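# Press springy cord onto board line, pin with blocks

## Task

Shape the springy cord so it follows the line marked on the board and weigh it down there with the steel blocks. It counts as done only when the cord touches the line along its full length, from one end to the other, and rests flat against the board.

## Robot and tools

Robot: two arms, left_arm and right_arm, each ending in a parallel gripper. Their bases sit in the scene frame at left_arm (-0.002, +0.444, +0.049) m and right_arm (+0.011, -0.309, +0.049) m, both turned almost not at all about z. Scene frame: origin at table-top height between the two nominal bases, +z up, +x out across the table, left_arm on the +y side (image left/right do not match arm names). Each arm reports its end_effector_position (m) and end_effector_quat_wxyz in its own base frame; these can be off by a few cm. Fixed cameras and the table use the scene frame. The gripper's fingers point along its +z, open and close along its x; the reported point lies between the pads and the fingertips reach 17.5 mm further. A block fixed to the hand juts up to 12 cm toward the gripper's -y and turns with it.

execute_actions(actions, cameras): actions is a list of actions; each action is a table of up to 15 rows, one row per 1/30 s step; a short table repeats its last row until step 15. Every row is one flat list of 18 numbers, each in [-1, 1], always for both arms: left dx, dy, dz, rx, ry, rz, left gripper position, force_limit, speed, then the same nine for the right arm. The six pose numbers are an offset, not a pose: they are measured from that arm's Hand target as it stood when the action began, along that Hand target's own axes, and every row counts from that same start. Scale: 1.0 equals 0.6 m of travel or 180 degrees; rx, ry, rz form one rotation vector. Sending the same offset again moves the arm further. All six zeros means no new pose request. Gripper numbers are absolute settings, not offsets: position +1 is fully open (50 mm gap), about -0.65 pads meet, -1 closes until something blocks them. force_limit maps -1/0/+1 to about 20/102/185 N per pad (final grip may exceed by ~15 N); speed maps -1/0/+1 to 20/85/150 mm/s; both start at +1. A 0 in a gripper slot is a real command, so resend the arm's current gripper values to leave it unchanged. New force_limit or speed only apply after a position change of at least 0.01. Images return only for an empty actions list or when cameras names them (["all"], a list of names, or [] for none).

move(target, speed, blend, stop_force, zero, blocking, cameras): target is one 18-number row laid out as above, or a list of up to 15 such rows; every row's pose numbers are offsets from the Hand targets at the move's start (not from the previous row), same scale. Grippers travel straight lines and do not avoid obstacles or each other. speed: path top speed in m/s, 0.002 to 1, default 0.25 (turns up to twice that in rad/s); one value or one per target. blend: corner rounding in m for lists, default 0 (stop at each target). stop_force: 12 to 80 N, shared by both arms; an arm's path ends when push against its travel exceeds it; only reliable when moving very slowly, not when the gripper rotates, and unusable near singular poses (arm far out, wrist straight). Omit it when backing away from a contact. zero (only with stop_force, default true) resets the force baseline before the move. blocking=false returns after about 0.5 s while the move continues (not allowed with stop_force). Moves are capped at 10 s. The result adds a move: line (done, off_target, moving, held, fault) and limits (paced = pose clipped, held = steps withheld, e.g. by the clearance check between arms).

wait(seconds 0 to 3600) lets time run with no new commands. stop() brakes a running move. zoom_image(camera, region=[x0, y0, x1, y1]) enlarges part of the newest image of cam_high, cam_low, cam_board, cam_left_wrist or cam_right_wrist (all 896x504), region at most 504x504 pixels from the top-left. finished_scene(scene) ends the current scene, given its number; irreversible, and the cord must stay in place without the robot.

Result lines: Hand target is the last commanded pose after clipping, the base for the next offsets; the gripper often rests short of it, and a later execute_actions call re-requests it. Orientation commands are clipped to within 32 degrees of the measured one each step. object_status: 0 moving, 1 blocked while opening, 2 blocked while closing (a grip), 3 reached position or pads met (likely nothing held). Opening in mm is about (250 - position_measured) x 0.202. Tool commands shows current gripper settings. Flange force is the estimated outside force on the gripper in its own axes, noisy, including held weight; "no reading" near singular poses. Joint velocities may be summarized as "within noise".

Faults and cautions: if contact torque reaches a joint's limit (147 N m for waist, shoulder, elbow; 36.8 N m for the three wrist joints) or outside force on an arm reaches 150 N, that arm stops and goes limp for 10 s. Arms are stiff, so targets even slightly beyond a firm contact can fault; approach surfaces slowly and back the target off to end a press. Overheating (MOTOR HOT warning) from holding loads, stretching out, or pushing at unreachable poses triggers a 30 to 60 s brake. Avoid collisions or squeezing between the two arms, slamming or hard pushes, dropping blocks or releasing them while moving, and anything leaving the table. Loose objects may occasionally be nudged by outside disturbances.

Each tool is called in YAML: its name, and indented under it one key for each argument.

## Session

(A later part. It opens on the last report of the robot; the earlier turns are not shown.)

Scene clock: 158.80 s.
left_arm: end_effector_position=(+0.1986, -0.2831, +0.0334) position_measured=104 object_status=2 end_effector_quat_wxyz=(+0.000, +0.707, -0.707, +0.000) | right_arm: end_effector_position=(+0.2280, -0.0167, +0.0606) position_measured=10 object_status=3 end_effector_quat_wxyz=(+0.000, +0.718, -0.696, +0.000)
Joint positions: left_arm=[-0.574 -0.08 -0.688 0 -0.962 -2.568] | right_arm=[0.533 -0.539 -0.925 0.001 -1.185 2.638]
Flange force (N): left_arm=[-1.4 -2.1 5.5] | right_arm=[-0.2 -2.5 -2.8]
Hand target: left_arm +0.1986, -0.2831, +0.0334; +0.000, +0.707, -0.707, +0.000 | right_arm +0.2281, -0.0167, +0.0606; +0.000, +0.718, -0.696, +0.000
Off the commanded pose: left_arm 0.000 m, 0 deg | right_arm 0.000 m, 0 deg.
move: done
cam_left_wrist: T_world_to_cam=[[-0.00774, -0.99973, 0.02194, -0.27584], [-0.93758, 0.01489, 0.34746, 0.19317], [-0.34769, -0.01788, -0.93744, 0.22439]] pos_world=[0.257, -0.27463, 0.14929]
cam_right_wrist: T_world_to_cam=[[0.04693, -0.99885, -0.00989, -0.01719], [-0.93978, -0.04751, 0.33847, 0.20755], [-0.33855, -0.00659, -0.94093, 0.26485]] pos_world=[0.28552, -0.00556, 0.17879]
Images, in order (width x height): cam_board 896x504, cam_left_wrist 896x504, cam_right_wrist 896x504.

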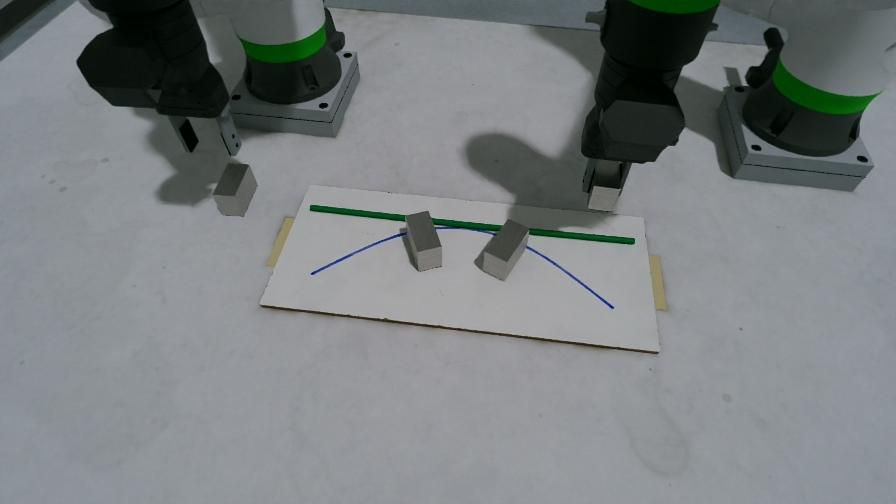

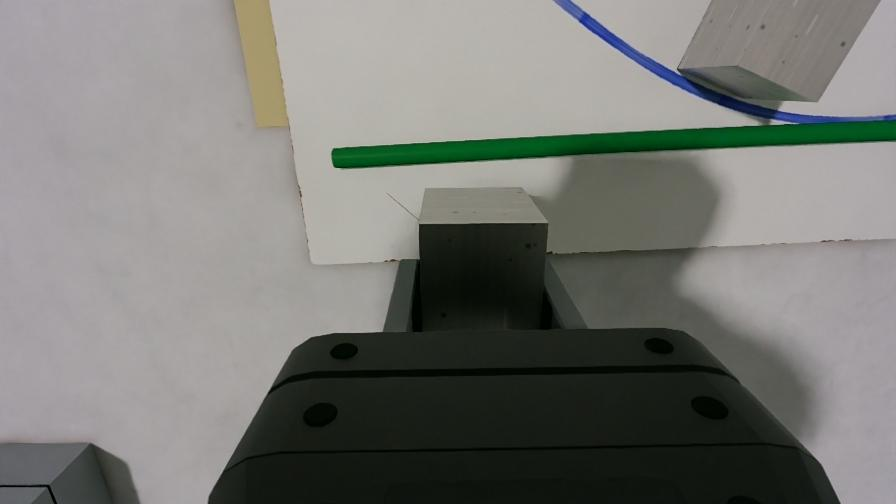

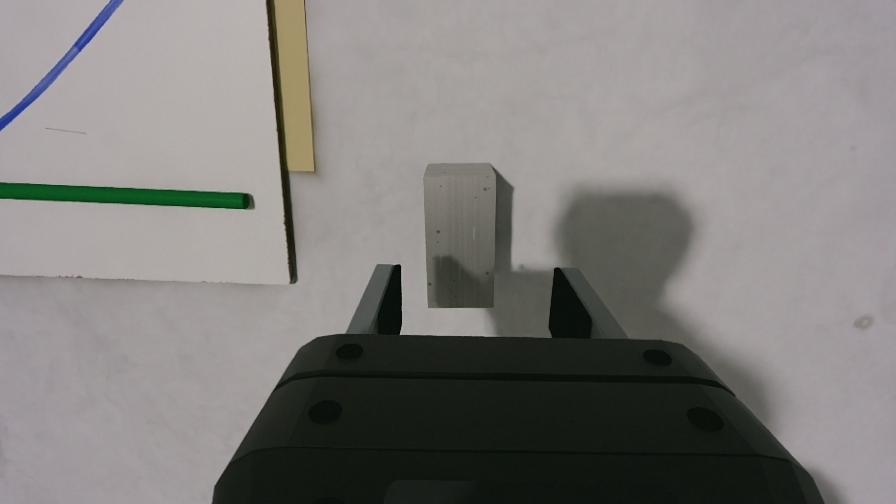

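move:
  target: [0,0.0067,0,0,0,0,-1,-0.6,-0.5,-0.0087,-0.0018,0.1375,0,0,0,0.95,1,-0.5]
  speed: 0.12

move:
  target: [0,0,0,0,0,0,-1,-0.6,-0.5,0,0,0,0,0,0,-1,-0.6,-0.5]

move:
  target:
    - [0,0,0,0,0,0,-1,-0.6,-0.5,0,0,-0.0868,0,0,0,-1,-0.6,-0.5]
    - [0,0,0.0783,0,0,0,-1,-0.6,-0.5,-0.26,0.0486,-0.0868,0,0,0.0095,-1,-0.6,-0.5]
  speed: 0.15
  blend: 0.01
  cameras: ["cam_left_wrist","cam_right_wrist"]

Scene clock: 171.07 s.
left_arm: end_effector_position=(+0.1946, -0.2831, +0.0334) position_measured=104 object_status=2 end_effector_quat_wxyz=(+0.000, +0.707, -0.707, +0.000) | right_arm: end_effector_position=(+0.2290, -0.0116, -0.0220) position_measured=10 object_status=3 end_effector_quat_wxyz=(+0.000, +0.718, -0.696, +0.001)
Joint positions: left_arm=[-0.581 -0.086 -0.694 0 -0.962 -2.561] | right_arm=[0.554 -0.347 -1.05 0.001 -0.867 2.617]
Flange force (N): left_arm=[-1.0 -2.5 5.7] | right_arm=[-1.7 -4.2 -2.3]
Hand target: left_arm +0.1946, -0.2831, +0.0334; +0.000, +0.707, -0.707, +0.000 | right_arm +0.2290, -0.0116, -0.0220; +0.000, +0.718, -0.696, +0.000
Off the commanded pose: left_arm 0.000 m, 0 deg | right_arm 0.000 m, 0 deg.
move: done

Scene clock: 171.67 s.
left_arm: end_effector_position=(+0.1946, -0.2831, +0.0334) position_measured=104 object_status=2 end_effector_quat_wxyz=(+0.000, +0.707, -0.707, +0.000) | right_arm: end_effector_position=(+0.2291, -0.0116, -0.0219) position_measured=103 object_status=2 end_effector_quat_wxyz=(+0.000, +0.718, -0.696, +0.001)
Joint positions: left_arm=[-0.581 -0.086 -0.694 0 -0.962 -2.561] | right_arm=[0.554 -0.347 -1.05 0.001 -0.867 2.617]
Flange force (N): left_arm=[-1.3 -2.3 5.1] | right_arm=[-1.5 -1.8 -1.9]
Hand target: left_arm +0.1946, -0.2831, +0.0334; +0.000, +0.707, -0.707, +0.000 | right_arm +0.2290, -0.0116, -0.0220; +0.000, +0.718, -0.696, +0.000
Off the commanded pose: left_arm 0.000 m, 0 deg | right_arm 0.000 m, 0 deg.
move: done

Scene clock: 173.60 s.
left_arm: end_effector_position=(+0.1946, -0.2831, -0.0136) position_measured=104 object_status=2 end_effector_quat_wxyz=(+0.000, +0.707, -0.707, +0.000) | right_arm: end_effector_position=(+0.1952, +0.1436, +0.0300) position_measured=103 object_status=2 end_effector_quat_wxyz=(+0.000, +0.707, -0.707, +0.000)
Joint positions: left_arm=[-0.581 0.01 -0.743 0 -0.817 -2.561] | right_arm=[1.202 -0.423 -0.945 0.001 -1.049 1.939]
Flange force (N): left_arm=[-0.8 -1.4 5.7] | right_arm=[-2.7 -0.9 3.1]
Hand target: left_arm +0.1946, -0.2831, -0.0136; +0.000, +0.707, -0.707, +0.000 | right_arm +0.1952, +0.1435, +0.0300; +0.000, +0.707, -0.707, +0.000
Off the commanded pose: left_arm 0.000 m, 0 deg | right_arm 0.000 m, 0 deg.
move: done
cam_left_wrist: T_world_to_cam=[[-0.00774, -0.99973, 0.02194, -0.27484], [-0.93758, 0.01489, 0.34746, 0.20575], [-0.34769, -0.01788, -0.93744, 0.17894]] pos_world=[0.253, -0.27463, 0.10229]
cam_right_wrist: T_world_to_cam=[[0.01705, -0.9998, -0.01006, 0.1502], [-0.94082, -0.01945, 0.33835, 0.1909], [-0.33848, 0.0037, -0.94097, 0.22452]] pos_world=[0.25304, 0.15305, 0.14819]

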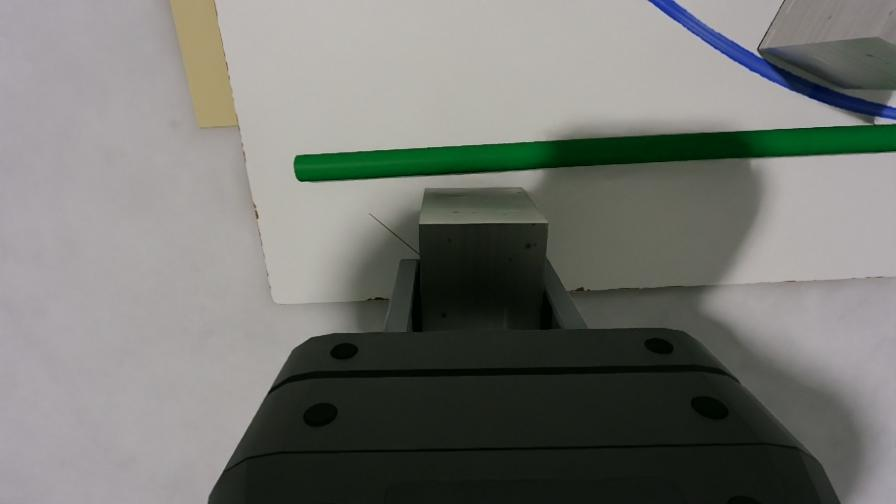

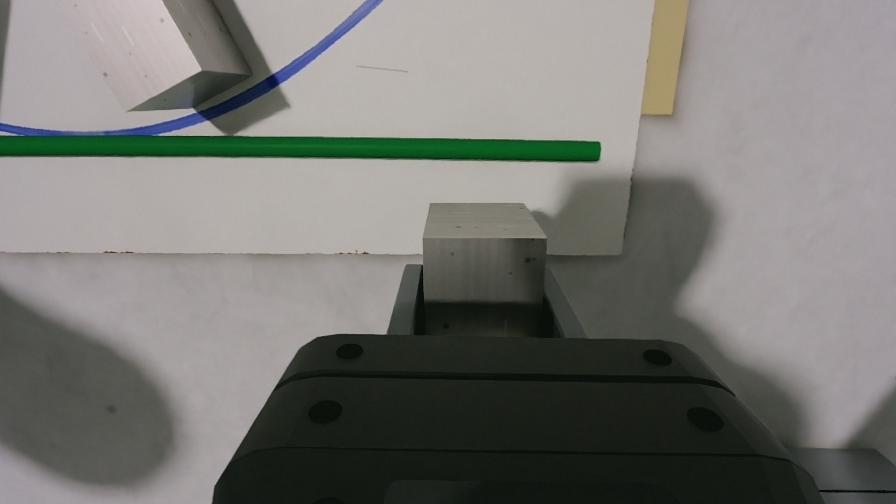

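move:
  target: [0,0,0,0,0,0,-1,-0.6,-0.5,0,0,0.0735,0,0,0,-1,-0.6,-0.5]
  speed: 0.08

move:
  target: [-0.0062,-0.12,0,0,0,0.196,-1,-0.6,-0.5,-0.0032,-0.1293,0,0,0,-0.215,-1,-0.6,-0.5]
  speed: 0.05
  cameras: ["cam_left_wrist","cam_right_wrist","cam_board"]

zoom_image:
  camera: "cam_board"
  region: [290, 190, 630, 330]

Scene clock: 180.50 s.
left_arm: end_effector_position=(+0.1946, -0.2831, -0.0136) position_measured=104 object_status=2 end_effector_quat_wxyz=(+0.000, +0.707, -0.707, +0.000) | right_arm: end_effector_position=(+0.1952, +0.1435, -0.0141) position_measured=103 object_status=2 end_effector_quat_wxyz=(+0.000, +0.707, -0.707, +0.000)
Joint positions: left_arm=[-0.581 0.01 -0.743 0 -0.817 -2.561] | right_arm=[1.202 -0.313 -1.007 0.001 -0.878 1.939]
Flange force (N): left_arm=[-1.5 -1.7 5.5] | right_arm=[-1.5 -1.7 3.2]
Hand target: left_arm +0.1946, -0.2831, -0.0136; +0.000, +0.707, -0.707, +0.000 | right_arm +0.1952, +0.1435, -0.0141; +0.000, +0.707, -0.707, +0.000
Off the commanded pose: left_arm 0.000 m, 0 deg | right_arm 0.000 m, 0 deg.
move: done

Scene clock: 187.57 s.
left_arm: end_effector_position=(+0.2666, -0.2794, -0.0136) position_measured=104 object_status=2 end_effector_quat_wxyz=(+0.000, -0.459, +0.888, +0.000) | right_arm: end_effector_position=(+0.2728, +0.1454, -0.0141) position_measured=103 object_status=2 end_effector_quat_wxyz=(+0.000, +0.902, -0.433, +0.001)
Joint positions: left_arm=[-0.465 0.115 -0.629 0 -0.826 -3.292] | right_arm=[0.925 -0.083 -0.834 0.002 -0.821 2.891]
Flange force (N): left_arm=[-1.9 -0.3 5.7] | right_arm=[-0.5 -1.4 3.3]
Hand target: left_arm +0.2666, -0.2794, -0.0136; +0.000, -0.459, +0.888, +0.000 | right_arm +0.2728, +0.1454, -0.0141; +0.000, +0.901, -0.433, +0.000
Off the commanded pose: left_arm 0.000 m, 0 deg | right_arm 0.000 m, 0 deg.
move: done
cam_left_wrist: T_world_to_cam=[[-0.5837, -0.81168, 0.02163, -0.06455], [-0.75687, 0.55354, 0.34749, 0.3755], [-0.29402, 0.18646, -0.93744, 0.24692]] pos_world=[0.31913, -0.30629, 0.10239]
cam_right_wrist: T_world_to_cam=[[0.63856, -0.76951, -0.00964, -0.05274], [-0.72193, -0.60332, 0.33887, 0.30405], [-0.26658, -0.20943, -0.94078, 0.2207]] pos_world=[0.31202, 0.18907, 0.10409]
Images, in order (width x height): cam_board 896x504, cam_left_wrist 896x504, cam_right_wrist 896x504.

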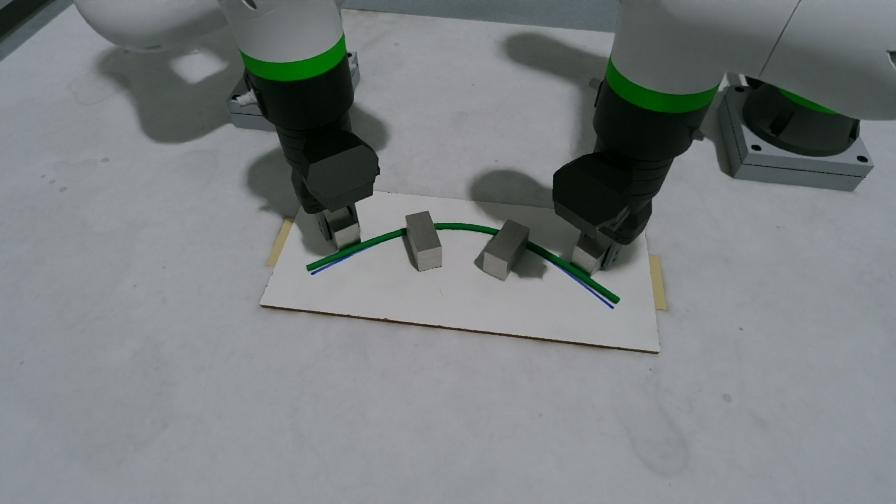

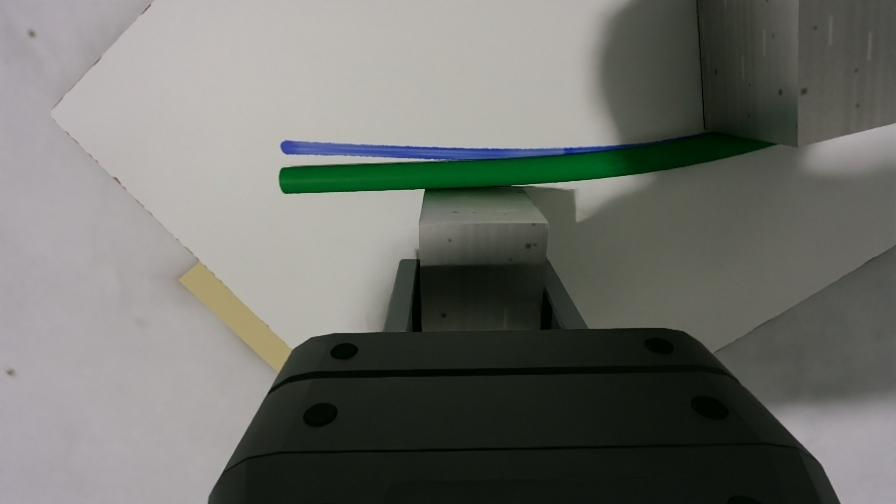

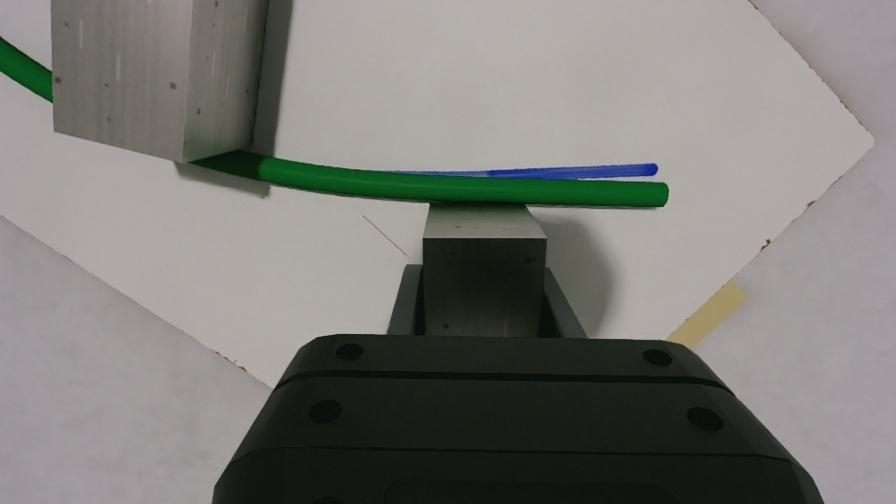

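Scaled by 1.482 from the camera's image (finer frame: 1280x720).

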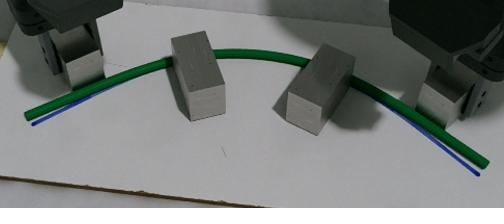

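move:
  target: [-0.0085,-0.0109,0,0,0,0.0215,-1,-0.6,-0.5,0.0087,-0.0114,0,0,0,-0.022,-1,-0.6,-0.5]
  speed: 0.03
  cameras: ["cam_left_wrist","cam_right_wrist","cam_board"]

zoom_image:
  camera: "cam_board"
  region: [300, 200, 470, 290]

zoom_image:
  camera: "cam_board"
  region: [430, 210, 630, 320]

Scene clock: 194.57 s.
left_arm: end_effector_position=(+0.2749, -0.2790, -0.0136) position_measured=104 object_status=2 end_effector_quat_wxyz=(+0.000, -0.429, +0.903, +0.000) | right_arm: end_effector_position=(+0.2814, +0.1456, -0.0141) position_measured=103 object_status=2 end_effector_quat_wxyz=(+0.000, +0.916, -0.401, +0.000)
Joint positions: left_arm=[-0.455 0.128 -0.614 0 -0.828 -3.371] | right_arm=[0.901 -0.061 -0.814 0.001 -0.818 2.984]
Flange force (N): left_arm=[-2.0 0.1 5.7] | right_arm=[-0.3 -1.5 3.2]
Hand target: left_arm +0.2749, -0.2790, -0.0136; +0.000, -0.429, +0.903, +0.000 | right_arm +0.2814, +0.1456, -0.0141; +0.000, +0.916, -0.401, +0.000
Off the commanded pose: left_arm 0.000 m, 0 deg | right_arm 0.000 m, 0 deg.
move: done
cam_left_wrist: T_world_to_cam=[[-0.63712, -0.77046, 0.02155, -0.03317], [-0.71782, 0.60331, 0.3475, 0.38466], [-0.28074, 0.20593, -0.93743, 0.25105]] pos_world=[0.32546, -0.30932, 0.10239]
cam_right_wrist: T_world_to_cam=[[0.69008, -0.72367, -0.0097, -0.0793], [-0.67857, -0.65162, 0.33903, 0.30521], [-0.25166, -0.22738, -0.94073, 0.22146]] pos_world=[0.31756, 0.19185, 0.10409]
Images, in order (width x height): cam_board 896x504, cam_left_wrist 896x504, cam_right_wrist 896x504.

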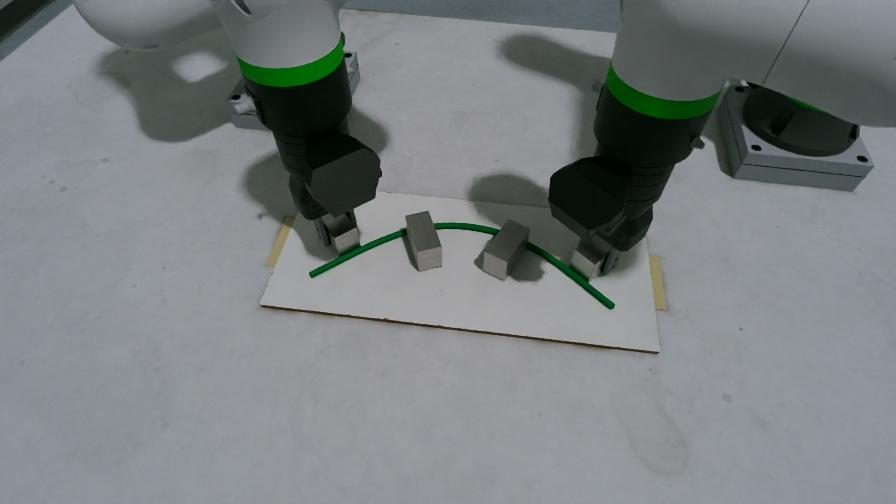

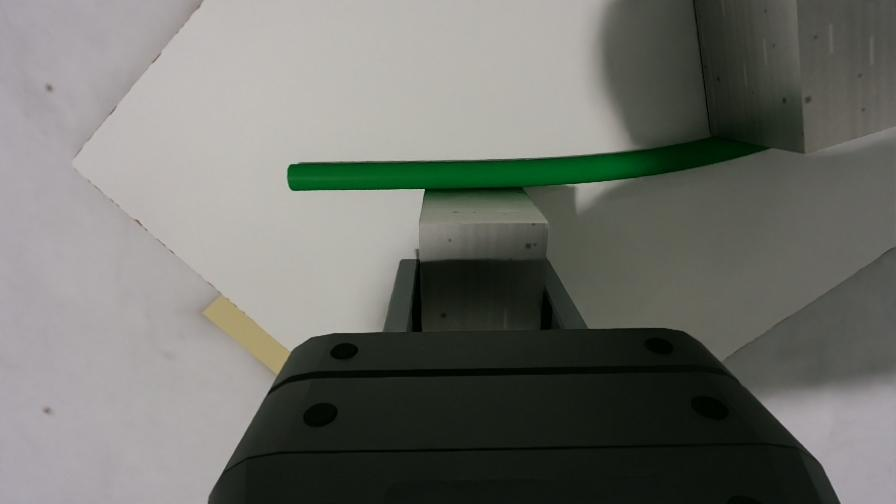

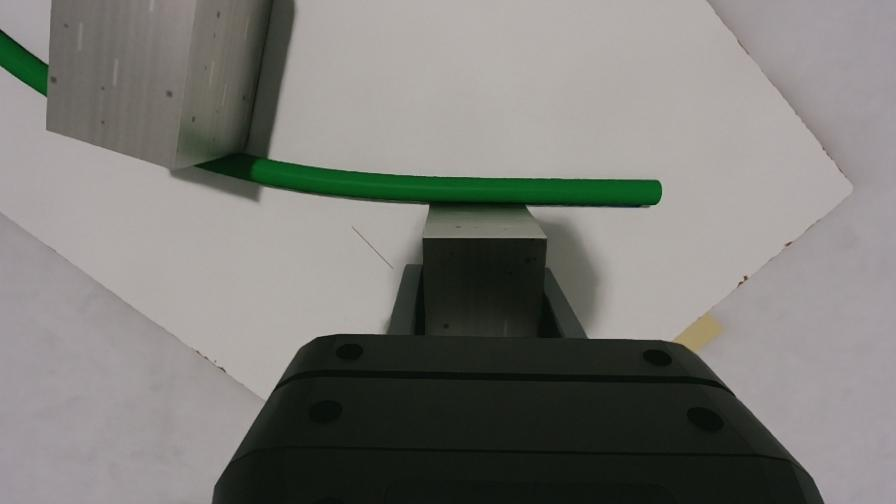

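Scaled by 2.965 from the camera's image (finer frame: 1280x720).

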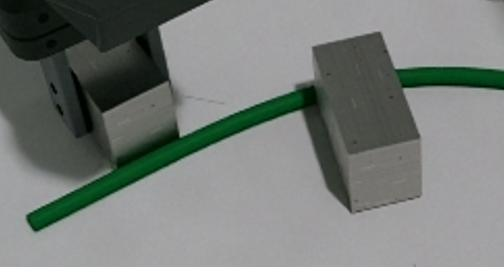

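Scaled by 2.520 from the camera's image (finer frame: 1280x720).

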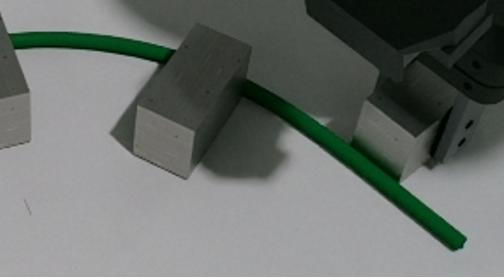

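move:
  target: [0,0,0,0,0,0,-1,-0.6,-0.5,0,0.0017,0,0,0,0,-1,-0.6,-0.5]
  speed: 0.03

move:
  target: [0,0,0.009,0,0,0,-1,-0.6,-0.5,0,0,0.009,0,0,0,-1,-0.6,-0.5]
  speed: 0.006
  stop_force: 12

move:
  target: [0,0,0,0,0,0,0.95,1,-1,0,0,0,0,0,0,0.95,1,-1]
  cameras: ["cam_left_wrist","cam_right_wrist"]

move:
  target:
    - [0,0,-0.15,0,0,0,0.95,1,-1,0,0,-0.15,0,0,0,0.95,1,-1]
    - [0,0.1,-0.35,0,0,0,0.95,1,-1,0,0.1,-0.35,0,0,0,0.95,1,-1]
  speed: 0.2
  blend: 0.01
  cameras: ["cam_board"]

zoom_image:
  camera: "cam_board"
  region: [300, 200, 470, 290]

zoom_image:
  camera: "cam_board"
  region: [430, 210, 630, 320]

Scene clock: 203.37 s.
left_arm: end_effector_position=(+0.2749, -0.2790, -0.0136) position_measured=104 object_status=2 end_effector_quat_wxyz=(+0.000, -0.429, +0.903, +0.000) | right_arm: end_effector_position=(+0.2806, +0.1450, -0.0141) position_measured=103 object_status=2 end_effector_quat_wxyz=(+0.000, +0.916, -0.401, +0.000)
Joint positions: left_arm=[-0.455 0.128 -0.614 0 -0.828 -3.371] | right_arm=[0.902 -0.064 -0.816 0.001 -0.819 2.983]
Flange force (N): left_arm=[-2.5 0.1 6.1] | right_arm=[-0.6 -1.8 3.0]
Hand target: left_arm +0.2749, -0.2790, -0.0136; +0.000, -0.429, +0.903, +0.000 | right_arm +0.2806, +0.1450, -0.0141; +0.000, +0.916, -0.401, +0.000
Off the commanded pose: left_arm 0.000 m, 0 deg | right_arm 0.000 m, 0 deg.
move: done

Scene clock: 204.27 s.
left_arm: end_effector_position=(+0.2749, -0.2790, -0.0151) position_measured=104 object_status=2 end_effector_quat_wxyz=(+0.000, -0.429, +0.903, +0.000) | right_arm: end_effector_position=(+0.2806, +0.1450, -0.0161) position_measured=103 object_status=2 end_effector_quat_wxyz=(+0.000, +0.916, -0.401, +0.000)
Joint positions: left_arm=[-0.455 0.131 -0.615 0 -0.823 -3.371] | right_arm=[0.902 -0.059 -0.818 0.001 -0.812 2.983]
Flange force (N): left_arm=[-4.3 9.6 -25.0] | right_arm=[-5.0 8.8 -36.4]
Hand target: left_arm +0.2749, -0.2790, -0.0151; +0.000, -0.429, +0.903, +0.000 (not the last commanded pose) | right_arm +0.2806, +0.1450, -0.0161; +0.000, +0.916, -0.401, +0.000 (not the last commanded pose)
Off the commanded pose: left_arm 0.004 m, 0 deg | right_arm 0.003 m, 0 deg.
move: contact (left_arm, right_arm)

Scene clock: 205.43 s.
left_arm: end_effector_position=(+0.2749, -0.2790, -0.0151) position_measured=10 object_status=0 end_effector_quat_wxyz=(+0.000, -0.429, +0.903, +0.000) | right_arm: end_effector_position=(+0.2806, +0.1449, -0.0161) position_measured=10 object_status=0 end_effector_quat_wxyz=(+0.000, +0.916, -0.401, +0.000)
Joint positions: left_arm=[-0.455 0.131 -0.615 0 -0.823 -3.371] | right_arm=[0.902 -0.059 -0.818 0.001 -0.812 2.983]
Flange force (N): left_arm=[-2.0 -0.3 0.7] | right_arm=[0.7 -1.9 -2.1]
Hand target: left_arm +0.2749, -0.2790, -0.0151; +0.000, -0.429, +0.903, +0.000 | right_arm +0.2806, +0.1450, -0.0161; +0.000, +0.916, -0.401, +0.000
Off the commanded pose: left_arm 0.000 m, 0 deg | right_arm 0.000 m, 0 deg.
move: done
cam_left_wrist: T_world_to_cam=[[-0.63714, -0.77045, 0.02149, -0.03319], [-0.71784, 0.60333, 0.34743, 0.3853], [-0.28064, 0.20594, -0.93746, 0.24954]] pos_world=[0.32546, -0.30942, 0.10079]
cam_right_wrist: T_world_to_cam=[[0.69002, -0.72373, -0.00974, -0.07923], [-0.6786, -0.65155, 0.33909, 0.30491], [-0.25176, -0.22737, -0.9407, 0.21915]] pos_world=[0.31676, 0.19115, 0.10199]

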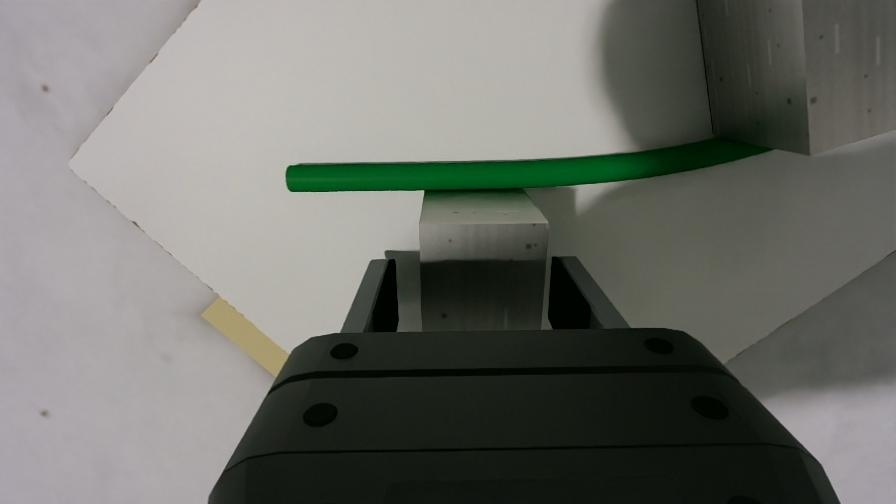

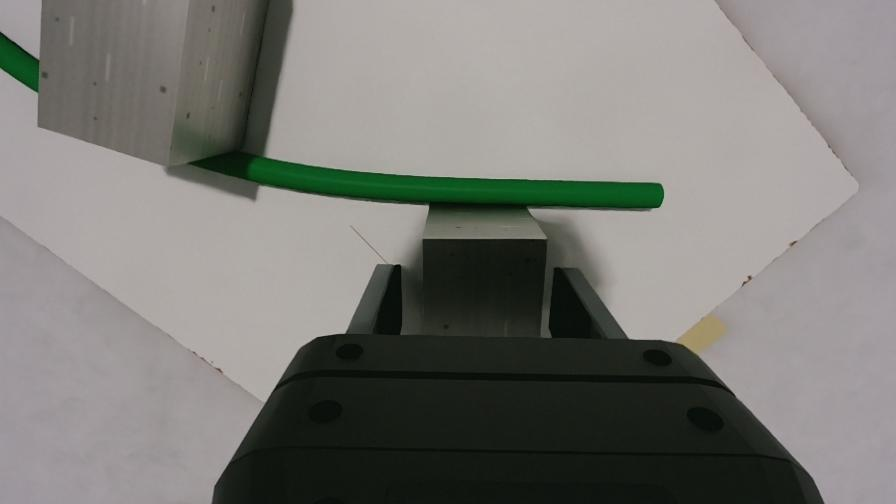

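Scene clock: 207.03 s.
left_arm: end_effector_position=(+0.2283, -0.2410, +0.1948) position_measured=10 object_status=3 end_effector_quat_wxyz=(+0.000, -0.429, +0.903, +0.000) | right_arm: end_effector_position=(+0.2363, +0.1045, +0.1938) position_measured=10 object_status=3 end_effector_quat_wxyz=(+0.000, +0.916, -0.401, +0.000)
Joint positions: left_arm=[-0.41 -0.295 -0.454 0 -1.411 -3.415] | right_arm=[0.944 -0.525 -0.598 0.001 -1.498 2.942]
Flange force (N): left_arm=[-2.9 -1.9 0.1] | right_arm=[-0.3 -0.9 -3.0]
Hand target: left_arm +0.2283, -0.2411, +0.1948; +0.000, -0.429, +0.903, +0.000 | right_arm +0.2364, +0.1045, +0.1939; +0.000, +0.916, -0.401, +0.000
Off the commanded pose: left_arm 0.000 m, 0 deg | right_arm 0.000 m, 0 deg.
move: done

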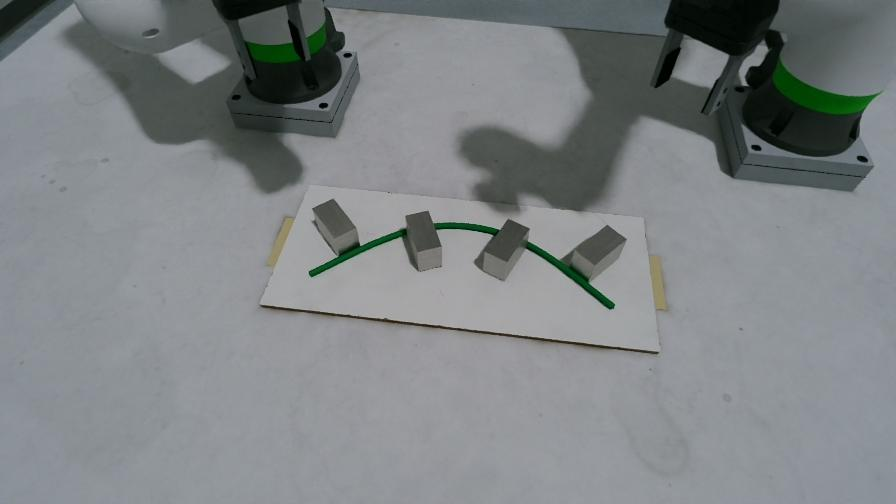

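Scaled by 2.965 from the camera's image (finer frame: 1280x720).

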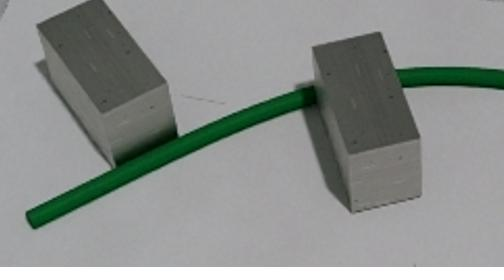

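Scaled by 2.520 from the camera's image (finer frame: 1280x720).

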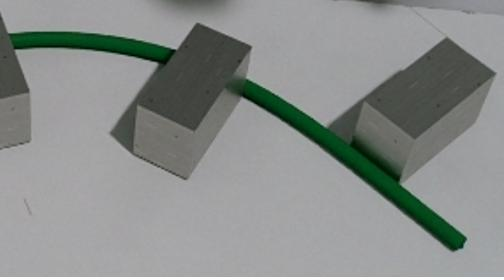

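finished_scene:
  scene: 2

The scene is finished: the task was done.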